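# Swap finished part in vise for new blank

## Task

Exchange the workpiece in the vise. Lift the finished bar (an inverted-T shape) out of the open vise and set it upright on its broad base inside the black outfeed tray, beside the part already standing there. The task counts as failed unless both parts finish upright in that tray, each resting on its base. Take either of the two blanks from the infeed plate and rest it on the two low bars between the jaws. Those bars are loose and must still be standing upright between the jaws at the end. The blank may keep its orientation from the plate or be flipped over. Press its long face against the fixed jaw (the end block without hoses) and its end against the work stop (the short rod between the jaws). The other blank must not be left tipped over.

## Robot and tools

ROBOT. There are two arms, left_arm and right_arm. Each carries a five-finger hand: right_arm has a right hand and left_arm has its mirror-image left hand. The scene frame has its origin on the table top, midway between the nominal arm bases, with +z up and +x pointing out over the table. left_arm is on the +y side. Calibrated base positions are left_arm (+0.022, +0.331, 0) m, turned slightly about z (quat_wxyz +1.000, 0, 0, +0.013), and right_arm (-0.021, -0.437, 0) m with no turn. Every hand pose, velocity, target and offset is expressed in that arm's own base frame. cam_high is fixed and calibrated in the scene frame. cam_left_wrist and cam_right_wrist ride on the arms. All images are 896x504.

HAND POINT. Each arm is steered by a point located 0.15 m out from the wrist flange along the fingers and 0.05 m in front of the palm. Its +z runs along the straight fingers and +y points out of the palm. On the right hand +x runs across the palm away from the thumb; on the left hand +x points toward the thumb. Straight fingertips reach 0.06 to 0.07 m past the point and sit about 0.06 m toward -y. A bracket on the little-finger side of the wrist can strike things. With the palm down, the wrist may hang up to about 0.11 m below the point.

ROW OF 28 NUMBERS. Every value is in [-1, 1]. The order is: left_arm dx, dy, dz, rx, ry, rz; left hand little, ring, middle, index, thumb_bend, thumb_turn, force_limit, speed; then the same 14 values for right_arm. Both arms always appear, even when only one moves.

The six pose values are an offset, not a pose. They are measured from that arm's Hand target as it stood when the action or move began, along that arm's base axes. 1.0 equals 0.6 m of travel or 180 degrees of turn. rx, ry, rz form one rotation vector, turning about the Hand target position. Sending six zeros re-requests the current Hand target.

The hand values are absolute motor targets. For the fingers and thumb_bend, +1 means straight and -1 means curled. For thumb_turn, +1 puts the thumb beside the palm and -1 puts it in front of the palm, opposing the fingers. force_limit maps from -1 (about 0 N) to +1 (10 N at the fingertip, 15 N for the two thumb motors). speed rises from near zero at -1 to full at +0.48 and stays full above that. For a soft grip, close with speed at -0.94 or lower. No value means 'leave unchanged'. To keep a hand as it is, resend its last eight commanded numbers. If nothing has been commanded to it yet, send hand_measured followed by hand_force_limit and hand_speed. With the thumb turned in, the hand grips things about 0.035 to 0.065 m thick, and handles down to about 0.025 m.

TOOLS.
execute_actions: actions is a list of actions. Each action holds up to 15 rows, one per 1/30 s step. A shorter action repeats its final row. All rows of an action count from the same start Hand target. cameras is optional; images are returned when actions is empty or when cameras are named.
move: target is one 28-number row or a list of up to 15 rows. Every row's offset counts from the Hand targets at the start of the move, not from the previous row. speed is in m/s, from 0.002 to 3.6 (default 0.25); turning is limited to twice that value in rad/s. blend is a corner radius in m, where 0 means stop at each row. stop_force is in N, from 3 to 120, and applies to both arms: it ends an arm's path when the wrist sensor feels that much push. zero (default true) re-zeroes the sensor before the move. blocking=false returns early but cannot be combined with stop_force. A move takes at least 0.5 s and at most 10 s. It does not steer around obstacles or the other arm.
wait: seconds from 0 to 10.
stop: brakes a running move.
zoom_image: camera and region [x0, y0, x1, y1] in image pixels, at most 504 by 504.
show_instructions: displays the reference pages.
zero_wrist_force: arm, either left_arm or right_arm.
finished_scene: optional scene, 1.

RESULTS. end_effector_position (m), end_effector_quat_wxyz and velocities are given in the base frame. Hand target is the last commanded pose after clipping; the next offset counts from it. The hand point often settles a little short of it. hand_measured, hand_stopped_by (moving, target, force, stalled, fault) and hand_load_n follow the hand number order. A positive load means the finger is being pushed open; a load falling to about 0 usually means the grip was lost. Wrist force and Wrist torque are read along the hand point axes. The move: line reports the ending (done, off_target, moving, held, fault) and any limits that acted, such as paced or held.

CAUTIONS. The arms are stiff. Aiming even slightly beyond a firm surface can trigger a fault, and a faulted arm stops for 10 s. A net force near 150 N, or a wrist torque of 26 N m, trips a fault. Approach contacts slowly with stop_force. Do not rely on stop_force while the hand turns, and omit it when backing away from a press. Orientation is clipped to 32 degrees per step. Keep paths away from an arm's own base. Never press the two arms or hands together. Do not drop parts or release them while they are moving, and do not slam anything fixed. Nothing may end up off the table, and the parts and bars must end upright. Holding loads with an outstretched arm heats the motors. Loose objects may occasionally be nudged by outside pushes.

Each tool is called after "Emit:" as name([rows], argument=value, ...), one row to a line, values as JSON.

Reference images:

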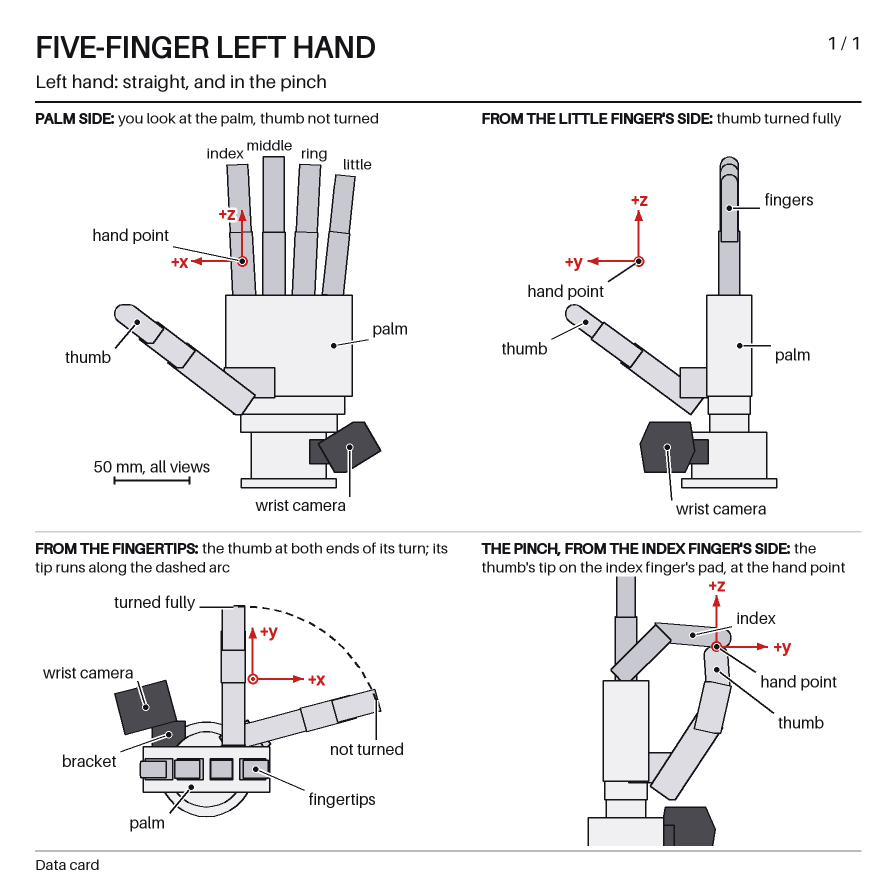

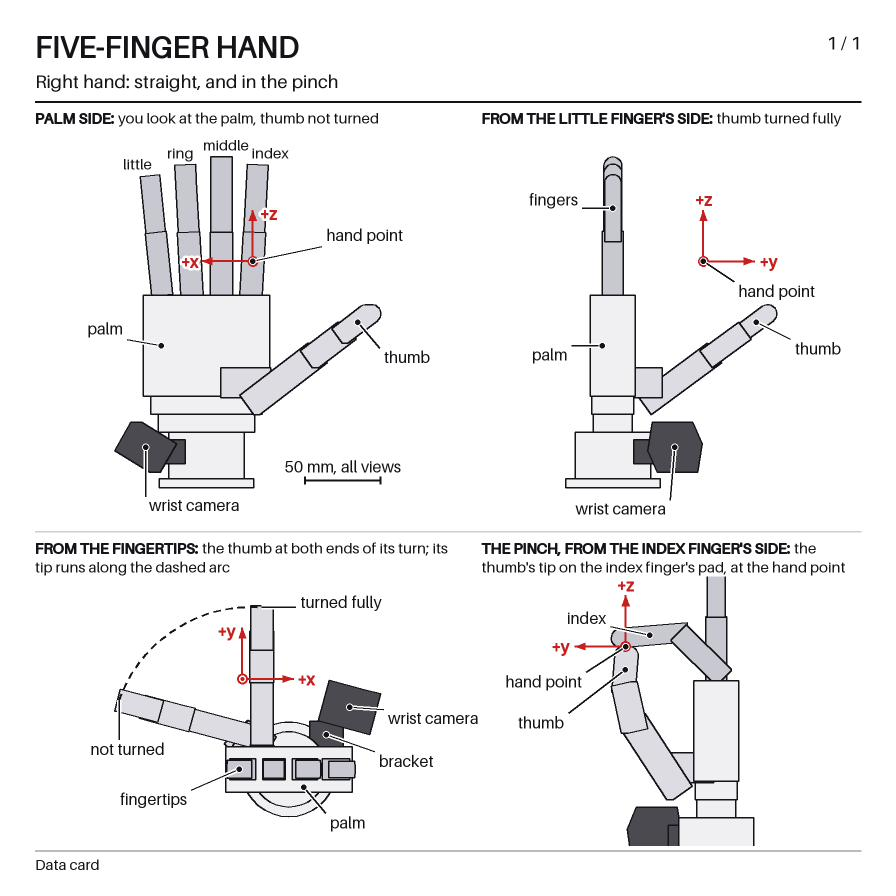

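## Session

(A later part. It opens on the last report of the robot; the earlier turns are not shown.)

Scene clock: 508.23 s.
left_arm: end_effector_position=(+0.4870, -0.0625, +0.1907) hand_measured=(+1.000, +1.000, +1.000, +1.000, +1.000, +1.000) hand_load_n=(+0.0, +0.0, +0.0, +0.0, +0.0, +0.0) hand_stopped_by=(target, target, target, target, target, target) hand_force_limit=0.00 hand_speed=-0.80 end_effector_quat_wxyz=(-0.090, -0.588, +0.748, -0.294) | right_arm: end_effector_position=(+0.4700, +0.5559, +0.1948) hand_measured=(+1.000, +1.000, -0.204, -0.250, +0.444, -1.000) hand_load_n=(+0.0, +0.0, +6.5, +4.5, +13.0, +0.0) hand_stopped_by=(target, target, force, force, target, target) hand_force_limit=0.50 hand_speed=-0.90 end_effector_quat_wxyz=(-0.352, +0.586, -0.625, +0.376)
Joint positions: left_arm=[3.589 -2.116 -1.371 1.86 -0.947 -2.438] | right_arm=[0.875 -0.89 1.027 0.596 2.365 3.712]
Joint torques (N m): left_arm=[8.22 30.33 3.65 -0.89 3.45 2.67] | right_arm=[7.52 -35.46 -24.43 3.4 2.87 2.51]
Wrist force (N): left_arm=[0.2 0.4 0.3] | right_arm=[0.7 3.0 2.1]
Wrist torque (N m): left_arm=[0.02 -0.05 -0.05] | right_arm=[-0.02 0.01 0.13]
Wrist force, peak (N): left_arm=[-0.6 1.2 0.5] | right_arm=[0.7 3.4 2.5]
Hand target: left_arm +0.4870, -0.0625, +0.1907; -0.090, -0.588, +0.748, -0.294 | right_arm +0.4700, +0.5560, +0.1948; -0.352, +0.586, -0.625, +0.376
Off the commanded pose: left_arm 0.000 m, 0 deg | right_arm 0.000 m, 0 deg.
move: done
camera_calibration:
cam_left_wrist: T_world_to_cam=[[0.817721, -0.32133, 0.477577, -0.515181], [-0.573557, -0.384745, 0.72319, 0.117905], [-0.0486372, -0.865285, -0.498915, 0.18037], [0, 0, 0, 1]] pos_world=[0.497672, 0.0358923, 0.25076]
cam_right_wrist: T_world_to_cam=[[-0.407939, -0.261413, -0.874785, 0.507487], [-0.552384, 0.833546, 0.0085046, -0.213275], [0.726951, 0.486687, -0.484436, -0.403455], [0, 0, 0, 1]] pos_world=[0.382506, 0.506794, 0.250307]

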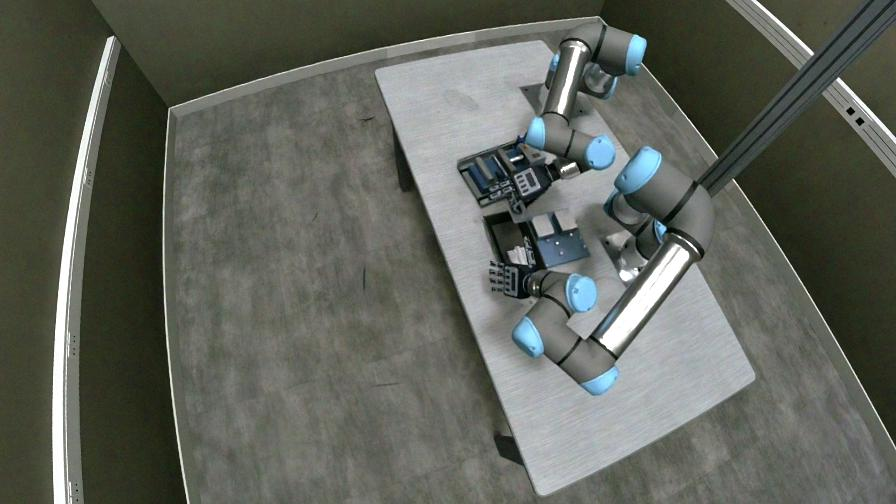

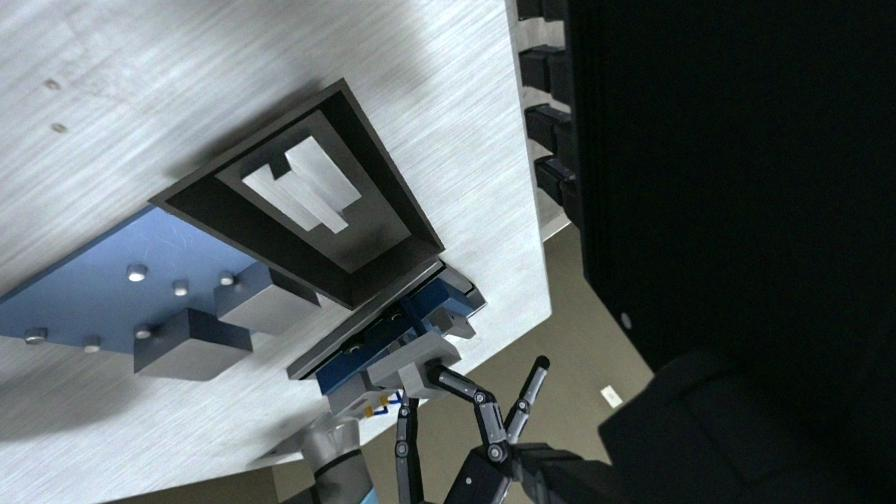

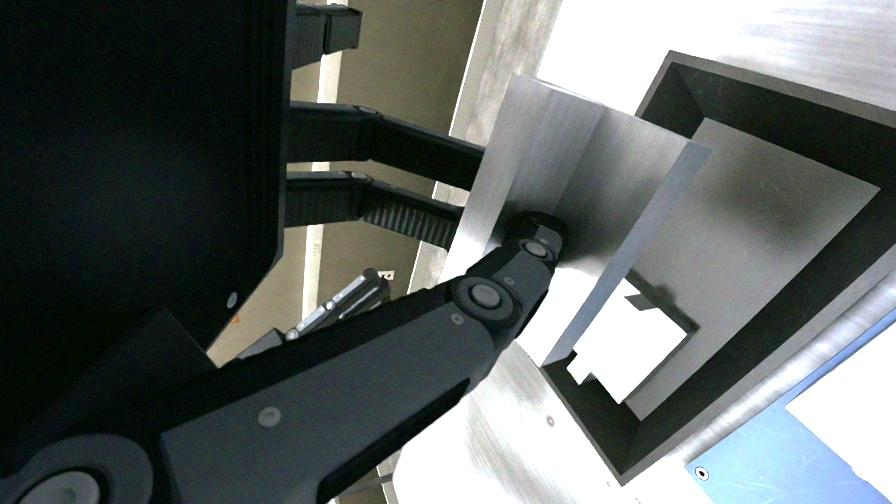

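Emit:
move(target=[0,0,0,0,0,0,1,1,1,1,1,1,0,-0.8, 0.009,0.0153,-0.1667,0,0,0,1,1,-0.4,-0.4,0.44,-1,0.5,-0.9], speed=0.1, cameras=["all"])

Emit:
zoom_image(camera="cam_left_wrist", region=[140, 60, 500, 400])

Emit:
zoom_image(camera="cam_right_wrist", region=[400, 20, 800, 420])

Scene clock: 575.97 s.
left_arm: end_effector_position=(+0.4870, -0.0625, +0.1907) hand_measured=(+1.000, +1.000, +1.000, +1.000, +1.000, +1.000) hand_load_n=(+0.0, +0.0, +0.0, +0.0, -0.5, +0.0) hand_stopped_by=(target, target, target, target, target, target) hand_force_limit=0.00 hand_speed=-0.80 end_effector_quat_wxyz=(-0.090, -0.588, +0.748, -0.294) | right_arm: end_effector_position=(+0.4754, +0.5651, +0.0949) hand_measured=(+1.000, +1.000, -0.204, -0.250, +0.444, -1.000) hand_load_n=(+0.0, +0.0, +7.0, +4.5, +12.5, +0.0) hand_stopped_by=(target, target, force, force, target, target) hand_force_limit=0.50 hand_speed=-0.90 end_effector_quat_wxyz=(-0.352, +0.586, -0.625, +0.376)
Joint positions: left_arm=[3.589 -2.116 -1.371 1.86 -0.947 -2.438] | right_arm=[0.878 -0.799 1.131 0.403 2.367 3.715]
Joint torques (N m): left_arm=[8.17 29.99 3.02 -1.04 3.5 2.54] | right_arm=[7.98 -36.81 -11.04 -1.98 2.71 -2.54]
Wrist force (N): left_arm=[-0.1 0.2 0.4] | right_arm=[0.5 2.9 1.9]
Wrist torque (N m): left_arm=[-0.02 0.00 -0.06] | right_arm=[0.00 0.03 0.10]
Wrist force, peak (N): left_arm=[-0.1 0.7 0.6] | right_arm=[0.6 3.6 2.5]
Hand target: left_arm +0.4870, -0.0625, +0.1907; -0.090, -0.588, +0.748, -0.294 | right_arm +0.4754, +0.5651, +0.0947; -0.352, +0.586, -0.625, +0.376
Off the commanded pose: left_arm 0.000 m, 0 deg | right_arm 0.000 m, 0 deg.
move: done
camera_calibration:
cam_left_wrist: T_world_to_cam=[[0.817722, -0.321302, 0.477593, -0.515187], [-0.573555, -0.384712, 0.72321, 0.117898], [-0.0486329, -0.86531, -0.498871, 0.180358], [0, 0, 0, 1]] pos_world=[0.497672, 0.0358923, 0.25076]
cam_right_wrist: T_world_to_cam=[[-0.407981, -0.261255, -0.874813, 0.424643], [-0.55226, 0.833627, 0.0085987, -0.217216], [0.727021, 0.486632, -0.484385, -0.460261], [0, 0, 0, 1]] pos_world=[0.387906, 0.515995, 0.150407]

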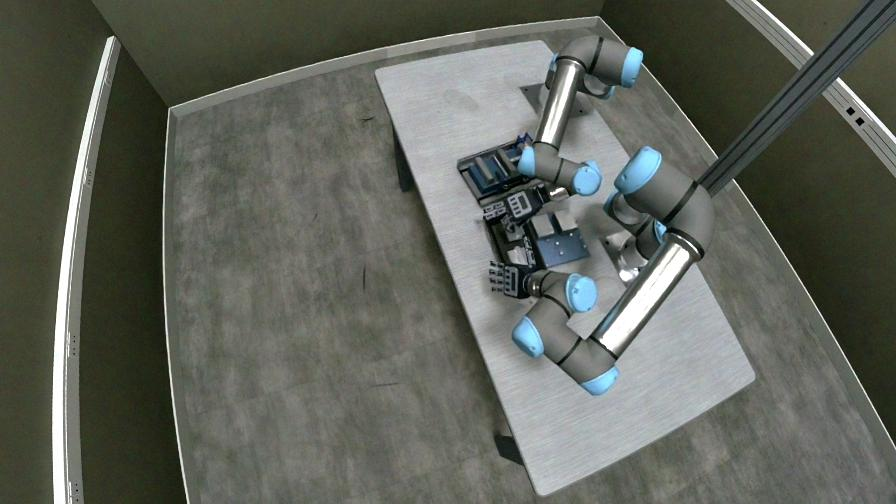

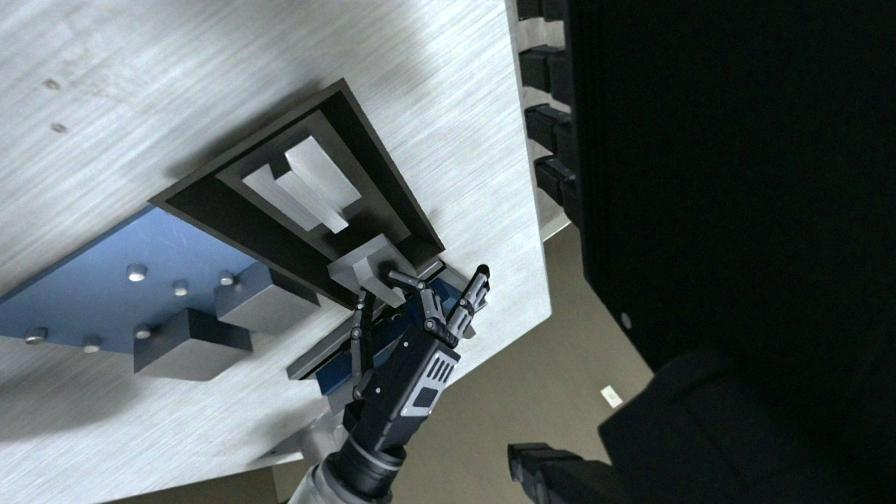

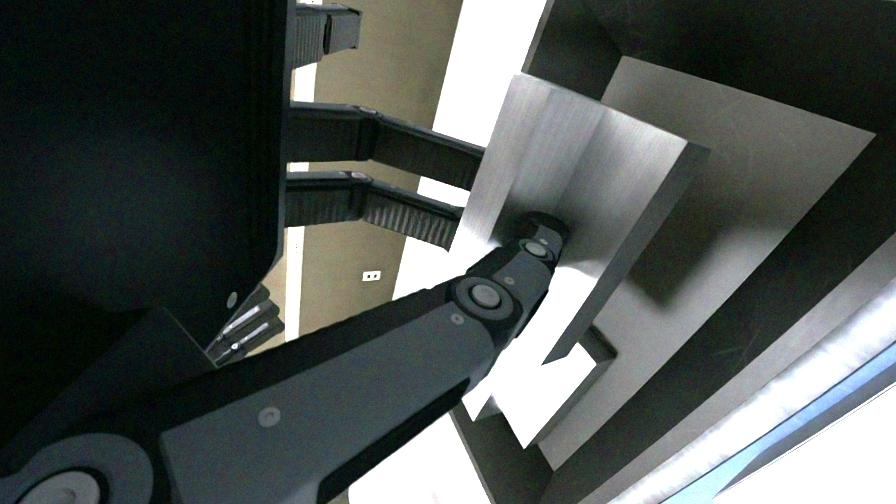

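Scaled by 1.400.

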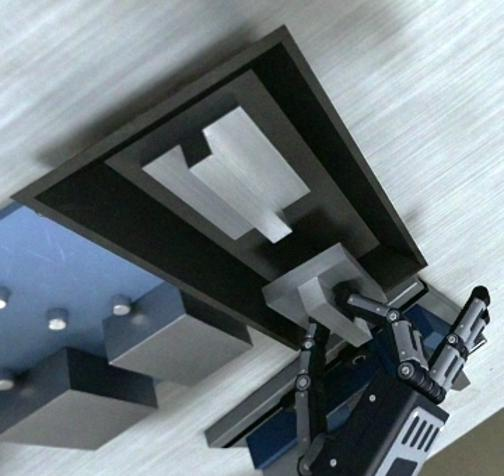

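Scaled by 1.260.

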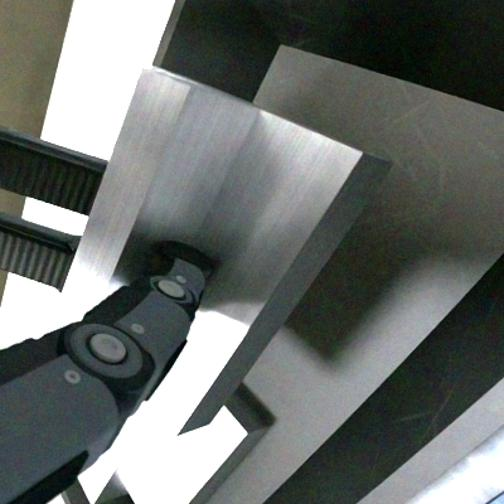

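Emit:
move(target=[0,0,0,0,0,0,1,1,1,1,1,1,0,-0.8, 0,0,-0.06,0,0,0,1,1,-0.4,-0.4,0.44,-1,0.5,-0.9], speed=0.08)

Emit:
move(target=[0,0,0,0,0,0,1,1,1,1,1,1,0,-0.8, 0,0,-0.04,0,0,0,1,1,-0.4,-0.4,0.44,-1,0.5,-0.9], speed=0.01, stop_force=4, cameras=["all"])

Emit:
zoom_image(camera="cam_left_wrist", region=[200, 100, 460, 360])

Scene clock: 586.50 s.
left_arm: end_effector_position=(+0.4870, -0.0625, +0.1907) hand_measured=(+1.000, +1.000, +1.000, +1.000, +1.000, +1.000) hand_load_n=(+0.0, +0.0, +0.0, +0.0, +0.0, +0.0) hand_stopped_by=(target, target, target, target, target, target) hand_force_limit=0.00 hand_speed=-0.80 end_effector_quat_wxyz=(-0.090, -0.588, +0.748, -0.294) | right_arm: end_effector_position=(+0.4754, +0.5651, +0.0588) hand_measured=(+1.000, +1.000, -0.204, -0.250, +0.444, -1.000) hand_load_n=(+0.0, +0.0, +7.0, +4.5, +13.0, -0.5) hand_stopped_by=(target, target, force, force, target, target) hand_force_limit=0.50 hand_speed=-0.90 end_effector_quat_wxyz=(-0.352, +0.586, -0.625, +0.376)
Joint positions: left_arm=[3.589 -2.116 -1.371 1.86 -0.947 -2.438] | right_arm=[0.878 -0.766 1.169 0.332 2.367 3.715]
Joint torques (N m): left_arm=[8.61 30.5 2.97 -0.99 3.35 2.67] | right_arm=[4.19 -37.93 -10.73 -1.93 1.18 -2.67]
Wrist force (N): left_arm=[0.1 0.5 0.4] | right_arm=[0.6 2.8 1.8]
Wrist torque (N m): left_arm=[0.03 -0.04 -0.06] | right_arm=[-0.01 0.01 0.11]
Wrist force, peak (N): left_arm=[-0.2 0.6 0.9] | right_arm=[0.5 3.5 2.0]
Hand target: left_arm +0.4870, -0.0625, +0.1907; -0.090, -0.588, +0.748, -0.294 | right_arm +0.4754, +0.5651, +0.0587; -0.352, +0.586, -0.625, +0.376
Off the commanded pose: left_arm 0.000 m, 0 deg | right_arm 0.000 m, 0 deg.
move: done

Scene clock: 588.77 s.
left_arm: end_effector_position=(+0.4870, -0.0625, +0.1907) hand_measured=(+1.000, +1.000, +1.000, +1.000, +1.000, +1.000) hand_load_n=(+0.0, +0.0, +0.0, +0.0, +0.0, +0.0) hand_stopped_by=(target, target, target, target, target, target) hand_force_limit=0.00 hand_speed=-0.80 end_effector_quat_wxyz=(-0.090, -0.588, +0.748, -0.294) | right_arm: end_effector_position=(+0.4754, +0.5652, +0.0481) hand_measured=(+1.000, +1.000, -0.204, -0.250, +0.444, -1.000) hand_load_n=(+0.0, +0.0, +8.5, +7.0, +11.0, -1.0) hand_stopped_by=(target, target, force, force, target, target) hand_force_limit=0.50 hand_speed=-0.90 end_effector_quat_wxyz=(-0.352, +0.586, -0.625, +0.376)
Joint positions: left_arm=[3.589 -2.116 -1.371 1.86 -0.947 -2.438] | right_arm=[0.878 -0.755 1.178 0.311 2.367 3.715]
Joint torques (N m): left_arm=[7.86 30.18 3.41 -1.01 3.32 2.48] | right_arm=[-3.56 -57.4 -23.25 2.67 -0.46 -2.69]
Wrist force (N): left_arm=[-0.2 0.6 0.4] | right_arm=[0.7 0.9 -0.2]
Wrist torque (N m): left_arm=[0.04 0.01 -0.09] | right_arm=[-0.20 0.09 0.05]
Wrist force, peak (N): left_arm=[-0.4 0.5 0.6] | right_arm=[0.6 2.9 2.0]
Hand target: left_arm +0.4870, -0.0625, +0.1907; -0.090, -0.588, +0.748, -0.294 | right_arm +0.4754, +0.5652, +0.0481; -0.352, +0.586, -0.625, +0.376 (not the last commanded pose)
Off the commanded pose: left_arm 0.000 m, 0 deg | right_arm 0.013 m, 0 deg.
move: contact (right_arm)
camera_calibration:
cam_left_wrist: T_world_to_cam=[[0.817722, -0.321302, 0.477593, -0.515187], [-0.573555, -0.384712, 0.72321, 0.117898], [-0.0486329, -0.86531, -0.498871, 0.180358], [0, 0, 0, 1]] pos_world=[0.497672, 0.0358923, 0.25076]
cam_right_wrist: T_world_to_cam=[[-0.407953, -0.261391, -0.874785, 0.383846], [-0.552374, 0.833553, 0.00852694, -0.216724], [0.726951, 0.486687, -0.484436, -0.482876], [0, 0, 0, 1]] pos_world=[0.387906, 0.515995, 0.103707]

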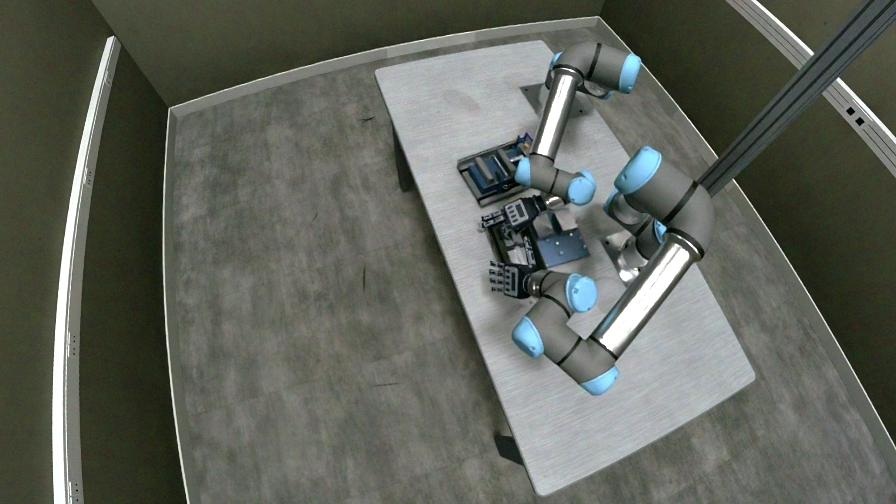

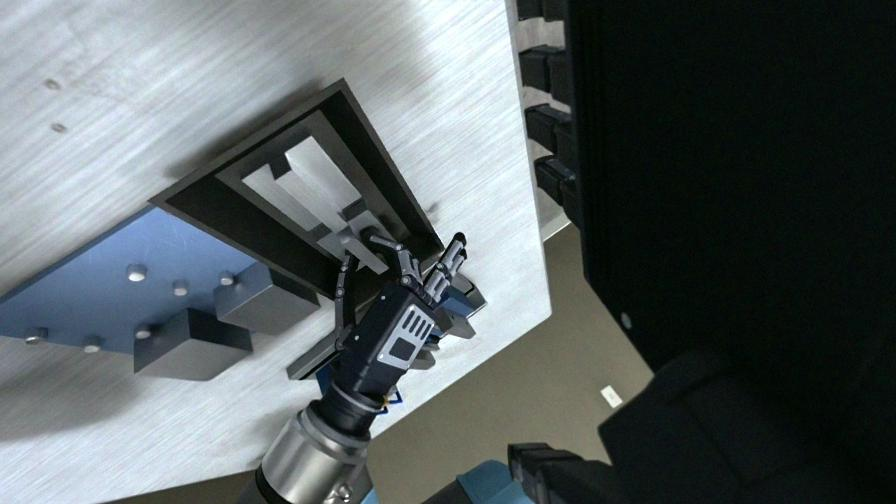

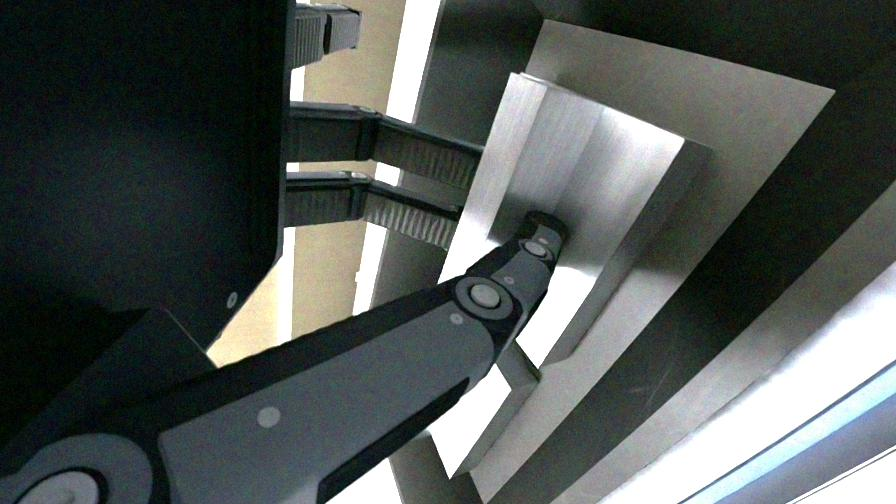

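Scaled by 1.938.

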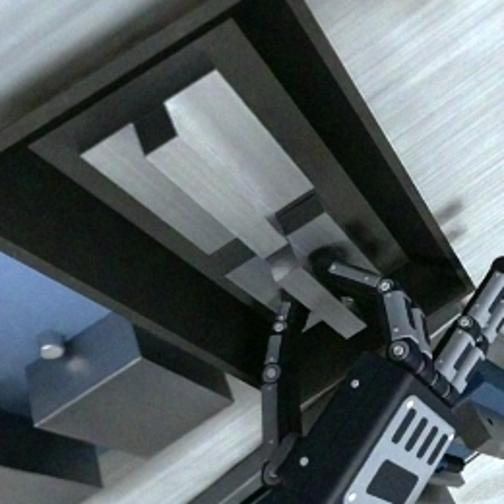

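Emit:
move(target=[0,0,0,0,0,0,1,1,1,1,1,1,0,-0.8, 0,0,-0.0015,0,0,0,1,1,-0.4,-0.4,0.44,-1,0.5,-0.9], speed=0.01, stop_force=8)

Emit:
move(target=[0,0,0,0,0,0,1,1,1,1,1,1,0,-0.8, 0,0,0,0,0,0,1,1,0.05,0.05,0.44,-1,0,-0.85], speed=0.02, cameras=["all"])

Emit:
zoom_image(camera="cam_left_wrist", region=[200, 100, 460, 360])

Scene clock: 597.20 s.
left_arm: end_effector_position=(+0.4870, -0.0625, +0.1907) hand_measured=(+1.000, +1.000, +1.000, +1.000, +1.000, +1.000) hand_load_n=(+0.0, +0.0, +0.0, +0.0, +0.0, +0.0) hand_stopped_by=(target, target, target, target, target, target) hand_force_limit=0.00 hand_speed=-0.80 end_effector_quat_wxyz=(-0.090, -0.588, +0.748, -0.294) | right_arm: end_effector_position=(+0.4754, +0.5652, +0.0473) hand_measured=(+1.000, +1.000, -0.204, -0.250, +0.444, -1.000) hand_load_n=(+0.0, +0.0, +11.0, +9.0, +9.0, -1.5) hand_stopped_by=(target, target, force, force, target, target) hand_force_limit=0.50 hand_speed=-0.90 end_effector_quat_wxyz=(-0.352, +0.586, -0.625, +0.376)
Joint positions: left_arm=[3.589 -2.116 -1.371 1.86 -0.947 -2.438] | right_arm=[0.878 -0.754 1.179 0.31 2.367 3.715]
Joint torques (N m): left_arm=[7.63 30.47 3.97 -1.05 3.2 2.56] | right_arm=[4.12 -33.06 -7.43 -0.97 -0.39 -2.46]
Wrist force (N): left_arm=[-0.3 0.5 0.3] | right_arm=[-0.5 -5.3 1.1]
Wrist torque (N m): left_arm=[0.02 0.02 -0.08] | right_arm=[-0.40 0.05 -0.01]
Wrist force, peak (N): left_arm=[0.4 0.5 0.8] | right_arm=[0.0 -7.0 1.0]
Hand target: left_arm +0.4870, -0.0625, +0.1907; -0.090, -0.588, +0.748, -0.294 | right_arm +0.4754, +0.5652, +0.0472; -0.352, +0.586, -0.625, +0.376
Off the commanded pose: left_arm 0.000 m, 0 deg | right_arm 0.000 m, 0 deg.
move: done

Scene clock: 598.20 s.
left_arm: end_effector_position=(+0.4870, -0.0625, +0.1907) hand_measured=(+1.000, +1.000, +1.000, +1.000, +1.000, +1.000) hand_load_n=(+0.0, +0.0, +0.0, +0.0, -0.5, +0.0) hand_stopped_by=(target, target, target, target, target, target) hand_force_limit=0.00 hand_speed=-0.80 end_effector_quat_wxyz=(-0.090, -0.588, +0.748, -0.294) | right_arm: end_effector_position=(+0.4754, +0.5652, +0.0473) hand_measured=(+1.000, +1.000, +0.046, +0.050, +0.440, -1.000) hand_load_n=(+0.0, +0.0, -11.5, +0.0, +0.0, +0.0) hand_stopped_by=(target, target, target, target, target, target) hand_force_limit=0.00 hand_speed=-0.85 end_effector_quat_wxyz=(-0.352, +0.586, -0.625, +0.376)
Joint positions: left_arm=[3.589 -2.116 -1.371 1.86 -0.947 -2.438] | right_arm=[0.878 -0.754 1.179 0.31 2.367 3.715]
Joint torques (N m): left_arm=[8.45 30.77 3.53 -1.17 3.34 2.47] | right_arm=[1.68 -41.55 -15.26 -0.96 -0.36 -2.48]
Wrist force (N): left_arm=[-0.1 0.3 0.3] | right_arm=[0.6 -18.9 -14.9]
Wrist torque (N m): left_arm=[0.00 -0.01 -0.06] | right_arm=[-0.37 0.38 -0.36]
Wrist force, peak (N): left_arm=[-0.2 0.6 0.6] | right_arm=[0.6 -20.0 -17.3]
Hand target: left_arm +0.4870, -0.0625, +0.1907; -0.090, -0.588, +0.748, -0.294 | right_arm +0.4754, +0.5652, +0.0472; -0.352, +0.586, -0.625, +0.376
Off the commanded pose: left_arm 0.000 m, 0 deg | right_arm 0.000 m, 0 deg.
move: done
camera_calibration:
cam_left_wrist: T_world_to_cam=[[0.817722, -0.321302, 0.477593, -0.515187], [-0.573555, -0.384712, 0.72321, 0.117898], [-0.0486329, -0.86531, -0.498871, 0.180358], [0, 0, 0, 1]] pos_world=[0.497672, 0.0358923, 0.25076]
cam_right_wrist: T_world_to_cam=[[-0.407953, -0.261391, -0.874785, 0.383058], [-0.552374, 0.833553, 0.00852694, -0.216716], [0.726951, 0.486687, -0.484436, -0.483312], [0, 0, 0, 1]] pos_world=[0.387906, 0.515995, 0.102807]

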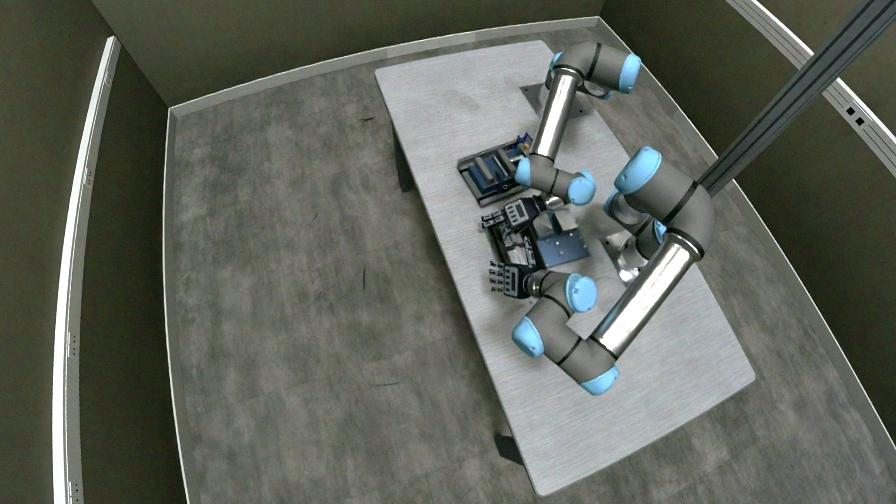

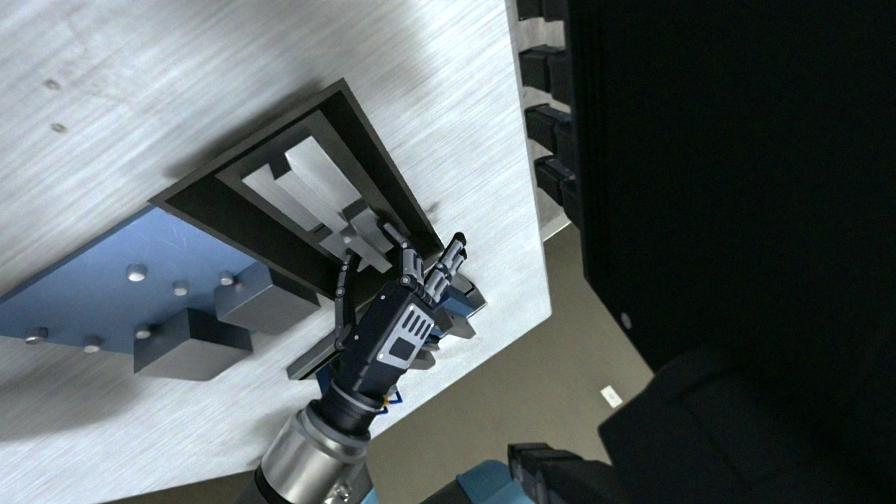

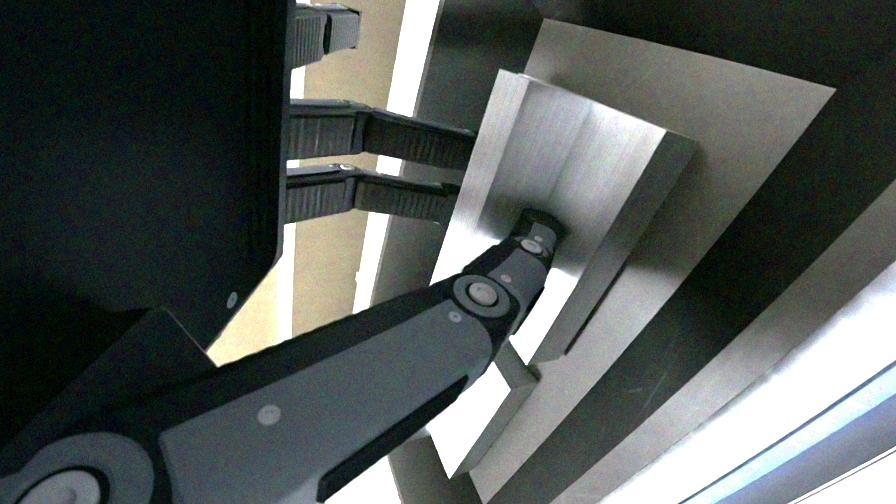

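Scaled by 1.938.

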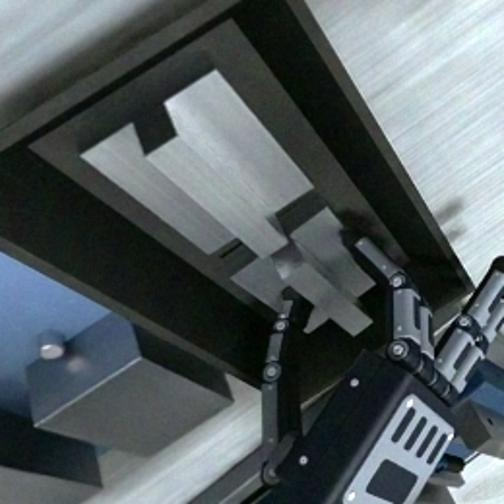

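Emit:
move(target=[0,0,0,0,0,0,1,1,1,1,1,1,0,-0.8, 0,0,0.006,0,0,0,1,1,0.05,0.05,0.44,-1,0,-0.85], speed=0.02, cameras=["cam_left_wrist","cam_right_wrist"])

Emit:
zoom_image(camera="cam_left_wrist", region=[200, 100, 460, 360])

Scene clock: 603.17 s.
left_arm: end_effector_position=(+0.4870, -0.0625, +0.1907) hand_measured=(+1.000, +1.000, +1.000, +1.000, +1.000, +1.000) hand_load_n=(+0.0, +0.0, +0.0, +0.0, +0.0, -0.5) hand_stopped_by=(target, target, target, target, target, target) hand_force_limit=0.00 hand_speed=-0.80 end_effector_quat_wxyz=(-0.090, -0.588, +0.748, -0.294) | right_arm: end_effector_position=(+0.4754, +0.5651, +0.0507) hand_measured=(+1.000, +1.000, +0.048, +0.050, +0.440, -1.000) hand_load_n=(+0.5, +0.0, +0.0, +0.0, +0.0, +0.0) hand_stopped_by=(target, target, target, target, target, target) hand_force_limit=0.00 hand_speed=-0.85 end_effector_quat_wxyz=(-0.352, +0.586, -0.625, +0.376)
Joint positions: left_arm=[3.589 -2.116 -1.371 1.86 -0.947 -2.438] | right_arm=[0.878 -0.758 1.176 0.316 2.367 3.715]
Joint torques (N m): left_arm=[7.31 30.9 4.28 -1.08 3.34 2.39] | right_arm=[-0.77 -56.95 -23.18 3.49 -0.48 -2.82]
Wrist force (N): left_arm=[0.1 0.4 0.1] | right_arm=[0.9 0.4 0.4]
Wrist torque (N m): left_arm=[0.03 -0.05 -0.05] | right_arm=[-0.09 -0.01 0.11]
Wrist force, peak (N): left_arm=[0.1 0.7 0.7] | right_arm=[0.9 -19.7 -15.7]
Hand target: left_arm +0.4870, -0.0625, +0.1907; -0.090, -0.588, +0.748, -0.294 | right_arm +0.4754, +0.5652, +0.0508; -0.352, +0.586, -0.625, +0.376
Off the commanded pose: left_arm 0.000 m, 0 deg | right_arm 0.000 m, 0 deg.
move: done
camera_calibration:
cam_left_wrist: T_world_to_cam=[[0.817722, -0.321302, 0.477593, -0.515187], [-0.573555, -0.384712, 0.72321, 0.117898], [-0.0486329, -0.86531, -0.498871, 0.180358], [0, 0, 0, 1]] pos_world=[0.497672, 0.0358923, 0.25076]
cam_right_wrist: T_world_to_cam=[[-0.407996, -0.26137, -0.874771, 0.386078], [-0.552296, 0.833604, 0.00852245, -0.216747], [0.726986, 0.48661, -0.484461, -0.48171], [0, 0, 0, 1]] pos_world=[0.388006, 0.515995, 0.106207]
Images, in order (width x height): cam_left_wrist 896x504, cam_right_wrist 896x504.

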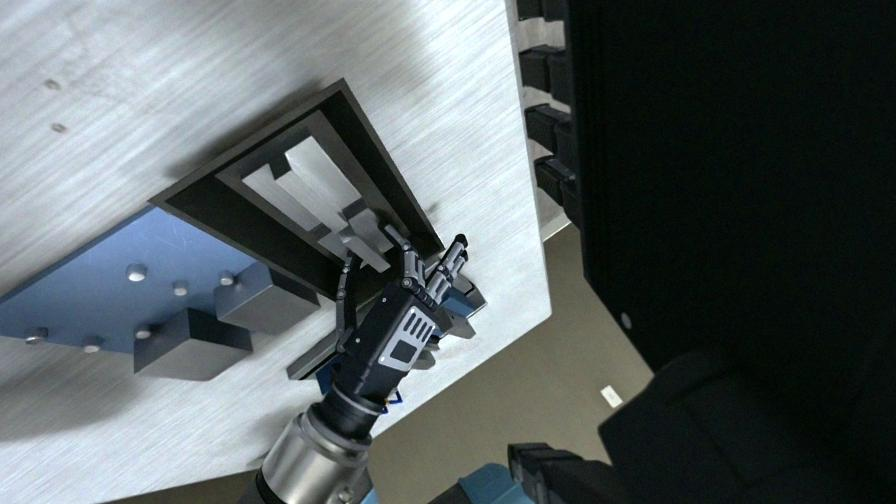

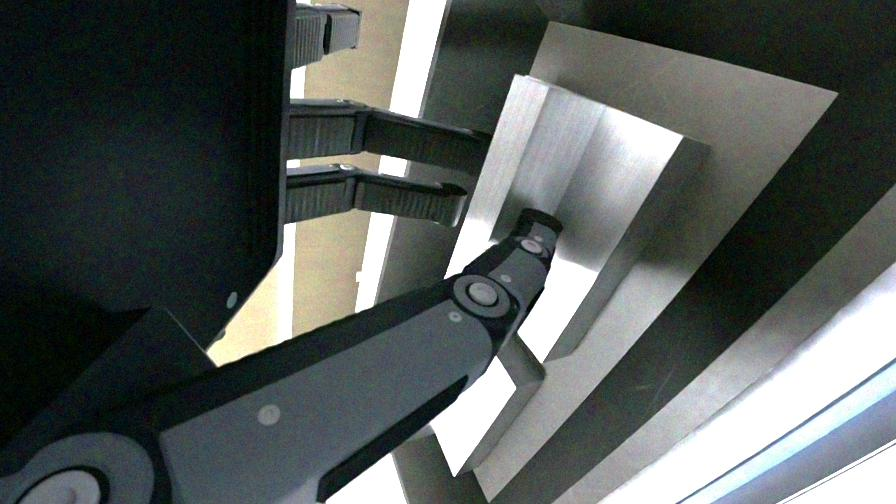

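Scaled by 1.938.

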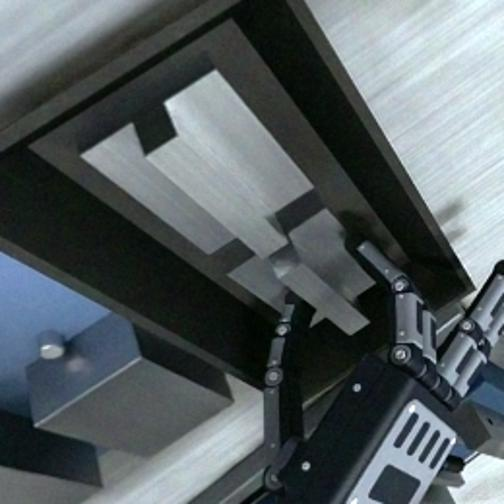

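Emit:
move([
  [0,0,0,0,0,0,1,1,1,1,1,1,0,-0.8, -0.004,0,0.0,0,0,0,1,1,0.05,0.05,0.44,-1,0,-0.85],
  [0,0,0,0,0,0,1,1,1,1,1,1,0,-0.8, -0.004,0,0.2,0,0,0,1,1,0.05,0.05,0.44,-1,0,-0.85],
], speed=[0.02,0.1], cameras=["cam_left_wrist","cam_right_wrist"])

Emit:
zoom_image(camera="cam_left_wrist", region=[110, 180, 370, 400])

Emit:
zoom_image(camera="cam_left_wrist", region=[200, 100, 460, 360])

Scene clock: 660.17 s.
left_arm: end_effector_position=(+0.4870, -0.0625, +0.1907) hand_measured=(+1.000, +1.000, +1.000, +1.000, +1.000, +1.000) hand_load_n=(+0.0, +0.0, +0.0, +0.0, +0.0, +0.0) hand_stopped_by=(target, target, target, target, target, target) hand_force_limit=0.00 hand_speed=-0.80 end_effector_quat_wxyz=(-0.090, -0.588, +0.748, -0.294) | right_arm: end_effector_position=(+0.4730, +0.5651, +0.1708) hand_measured=(+1.000, +1.000, +0.048, +0.050, +0.440, -1.000) hand_load_n=(+0.0, +0.0, +0.0, +0.0, +0.0, +0.0) hand_stopped_by=(target, target, target, target, target, target) hand_force_limit=0.00 hand_speed=-0.85 end_effector_quat_wxyz=(-0.352, +0.586, -0.625, +0.376)
Joint positions: left_arm=[3.589 -2.116 -1.371 1.86 -0.947 -2.438] | right_arm=[0.881 -0.852 1.025 0.564 2.369 3.718]
Joint torques (N m): left_arm=[7.76 31.62 4.08 -1.11 3.23 2.37] | right_arm=[8.09 -55.75 -24.12 3.49 2.67 2.36]
Wrist force (N): left_arm=[0.0 0.3 0.7] | right_arm=[0.8 0.0 0.8]
Wrist torque (N m): left_arm=[-0.03 0.00 -0.05] | right_arm=[-0.17 0.01 0.08]
Wrist force, peak (N): left_arm=[0.3 0.8 0.6] | right_arm=[1.2 0.6 1.0]
Hand target: left_arm +0.4870, -0.0625, +0.1907; -0.090, -0.588, +0.748, -0.294 | right_arm +0.4730, +0.5652, +0.1708; -0.352, +0.586, -0.625, +0.376
Off the commanded pose: left_arm 0.000 m, 0 deg | right_arm 0.000 m, 0 deg.
move: done
camera_calibration:
cam_left_wrist: T_world_to_cam=[[0.817722, -0.321302, 0.477593, -0.515187], [-0.573555, -0.384712, 0.72321, 0.117898], [-0.0486329, -0.86531, -0.498871, 0.180358], [0, 0, 0, 1]] pos_world=[0.497672, 0.0358923, 0.25076]
cam_right_wrist: T_world_to_cam=[[-0.407953, -0.261391, -0.874785, 0.490115], [-0.552374, 0.833553, 0.00852694, -0.219095], [0.726951, 0.486687, -0.484436, -0.42174], [0, 0, 0, 1]] pos_world=[0.385506, 0.515995, 0.226307]
Images, in order (width x height): cam_left_wrist 896x504, cam_right_wrist 896x504.

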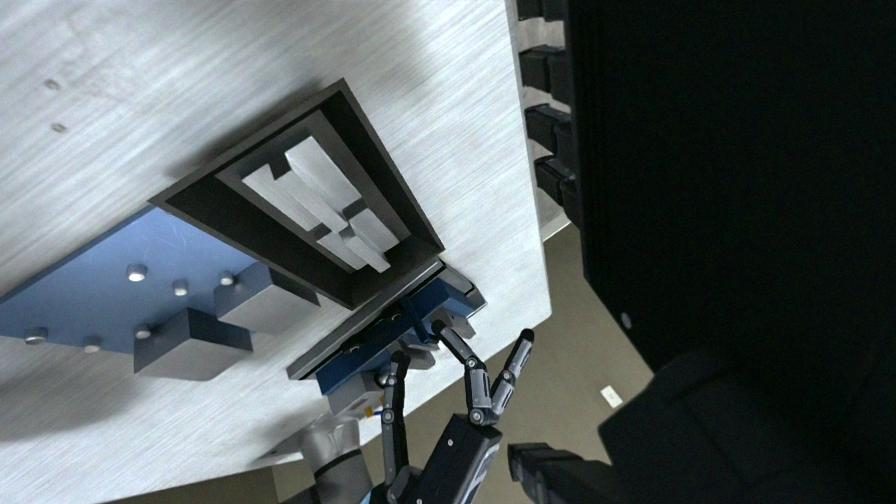

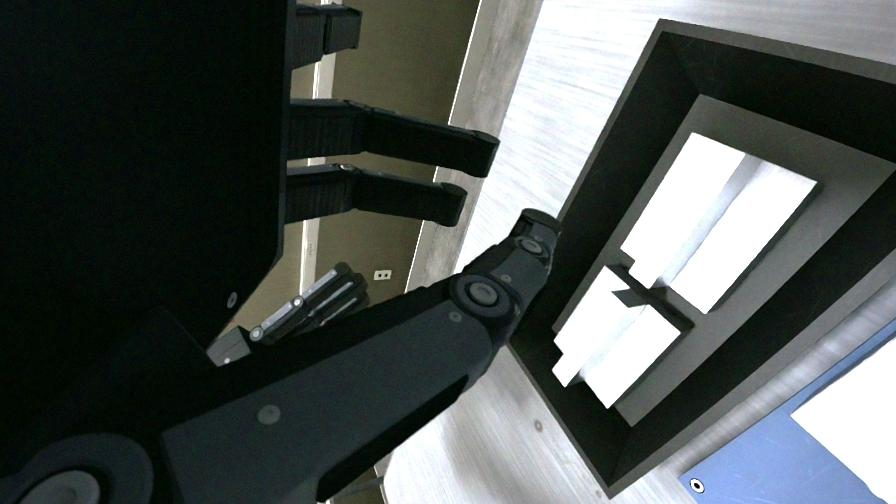

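Scaled by 1.938.

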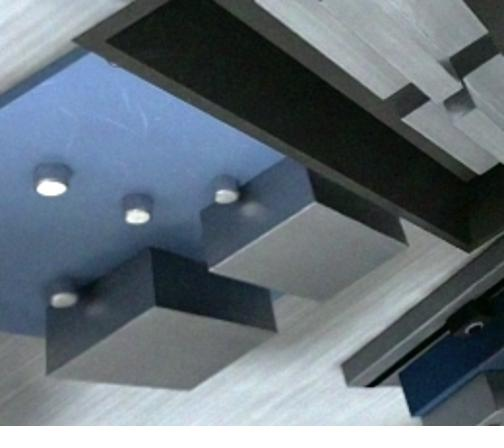

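Scaled by 1.938.

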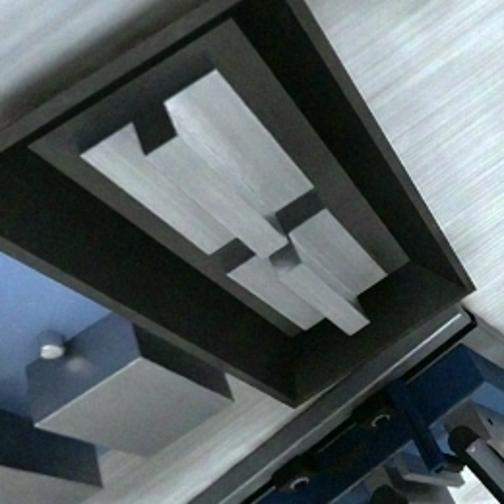

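Emit:
move(target=[0,0,0,0,0,0,1,1,1,1,1,1,0,-0.8, -0.3392,0.0357,-0.0347,-0.1034,0.0459,-0.0059,1,1,0.36,0.36,1,-1,0,0], speed=0.15, cameras=["all"])

Scene clock: 703.50 s.
left_arm: end_effector_position=(+0.4870, -0.0625, +0.1907) hand_measured=(+1.000, +1.000, +1.000, +1.000, +1.000, +1.000) hand_load_n=(+0.0, +0.0, +0.0, +0.0, +0.0, +0.0) hand_stopped_by=(target, target, target, target, target, target) hand_force_limit=0.00 hand_speed=-0.80 end_effector_quat_wxyz=(-0.090, -0.588, +0.748, -0.294) | right_arm: end_effector_position=(+0.4506, +0.5677, +0.1687) hand_measured=(+1.000, +1.000, +0.360, +0.360, +1.000, -1.000) hand_load_n=(+0.0, +0.0, +0.0, +0.0, +0.0, +0.0) hand_stopped_by=(target, target, target, target, target, target) hand_force_limit=0.00 hand_speed=0.00 end_effector_quat_wxyz=(-0.337, +0.595, -0.621, +0.383)
Joint positions: left_arm=[3.589 -2.116 -1.371 1.86 -0.947 -2.438] | right_arm=[0.916 -0.843 1.015 0.62 2.403 3.743]
Joint torques (N m): left_arm=[7.66 30.05 4.13 -1.24 3.1 2.31] | right_arm=[-7.1 -56.21 -10.57 -1.71 -0.59 -2.81]
Wrist force (N): left_arm=[0.0 0.6 0.3] | right_arm=[0.9 0.2 1.0]
Wrist torque (N m): left_arm=[0.06 -0.03 -0.07] | right_arm=[-0.15 -0.04 0.26]
Wrist force, peak (N): left_arm=[-0.1 0.9 0.9] | right_arm=[-1.0 3.6 -3.6]
Hand target: left_arm +0.4870, -0.0625, +0.1907; -0.090, -0.588, +0.748, -0.294 | right_arm +0.4507, +0.5677, +0.1687; -0.337, +0.594, -0.621, +0.383 (not the last commanded pose)
Off the commanded pose: left_arm 0.000 m, 0 deg | right_arm 0.183 m, 18 deg.
move: held (right_arm; a check stopped the path); limits=held
pose unreachable (right arm): on one or more control steps of this call, first in action 0 (counted from 0), this arm could not follow its commanded pose, so it was not sent that pose on those steps. It may still have moved: this result reports where it is.
cause: moving toward the commanded pose would bring a part of the arm too close to another arm (a part of this arm just beyond joint 4 (wrist 1) and a part of the left arm just beyond its joint 2 (shoulder lift), at the place that arm is still heading or pushing toward).
camera_calibration:
cam_left_wrist: T_world_to_cam=[[0.817722, -0.321302, 0.477593, -0.515187], [-0.573555, -0.384712, 0.72321, 0.117898], [-0.0486329, -0.86531, -0.498871, 0.180358], [0, 0, 0, 1]] pos_world=[0.497672, 0.0358923, 0.25076]
cam_right_wrist: T_world_to_cam=[[-0.42067, -0.291881, -0.858978, 0.500273], [-0.551768, 0.833894, -0.0131383, -0.230329], [0.720131, 0.46843, -0.511845, -0.389671], [0, 0, 0, 1]] pos_world=[0.363976, 0.520624, 0.227246]

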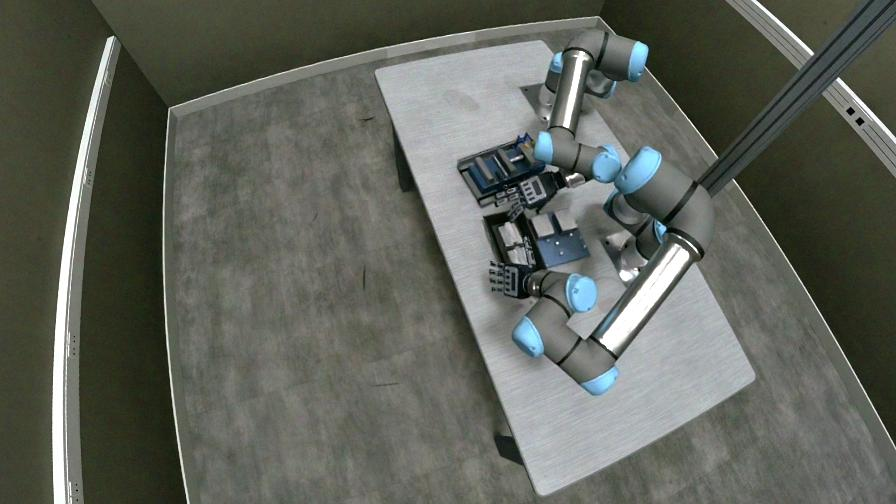

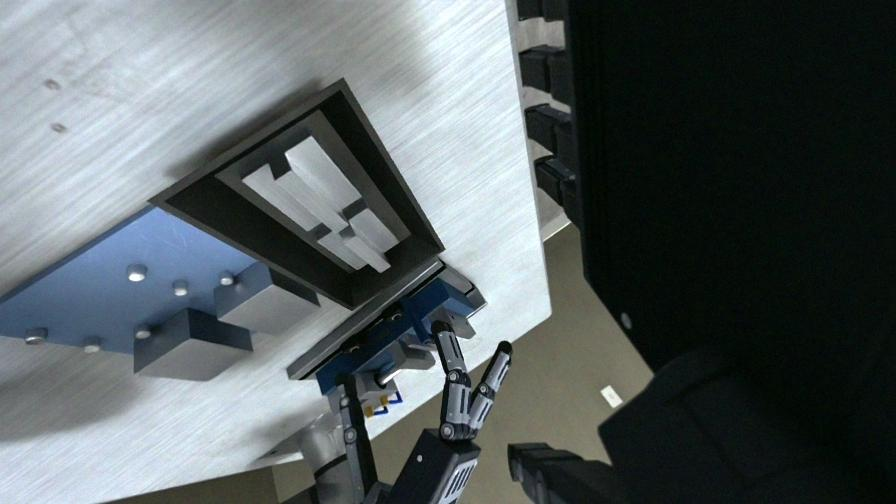

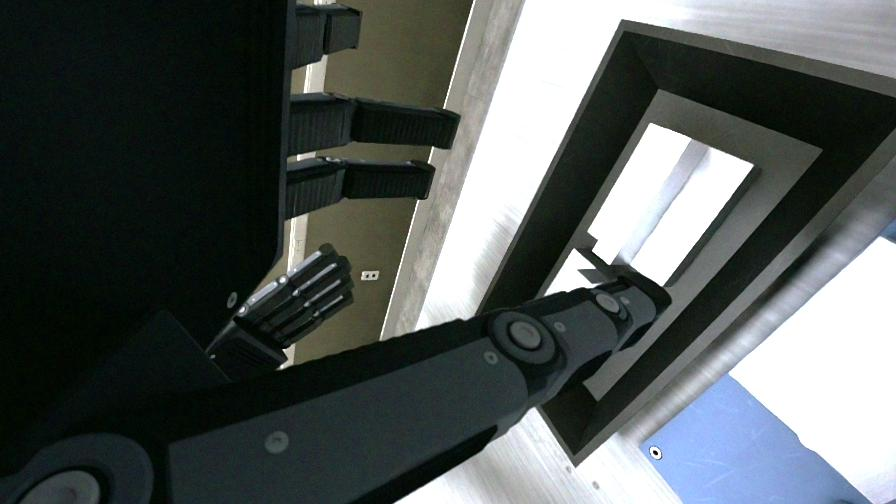

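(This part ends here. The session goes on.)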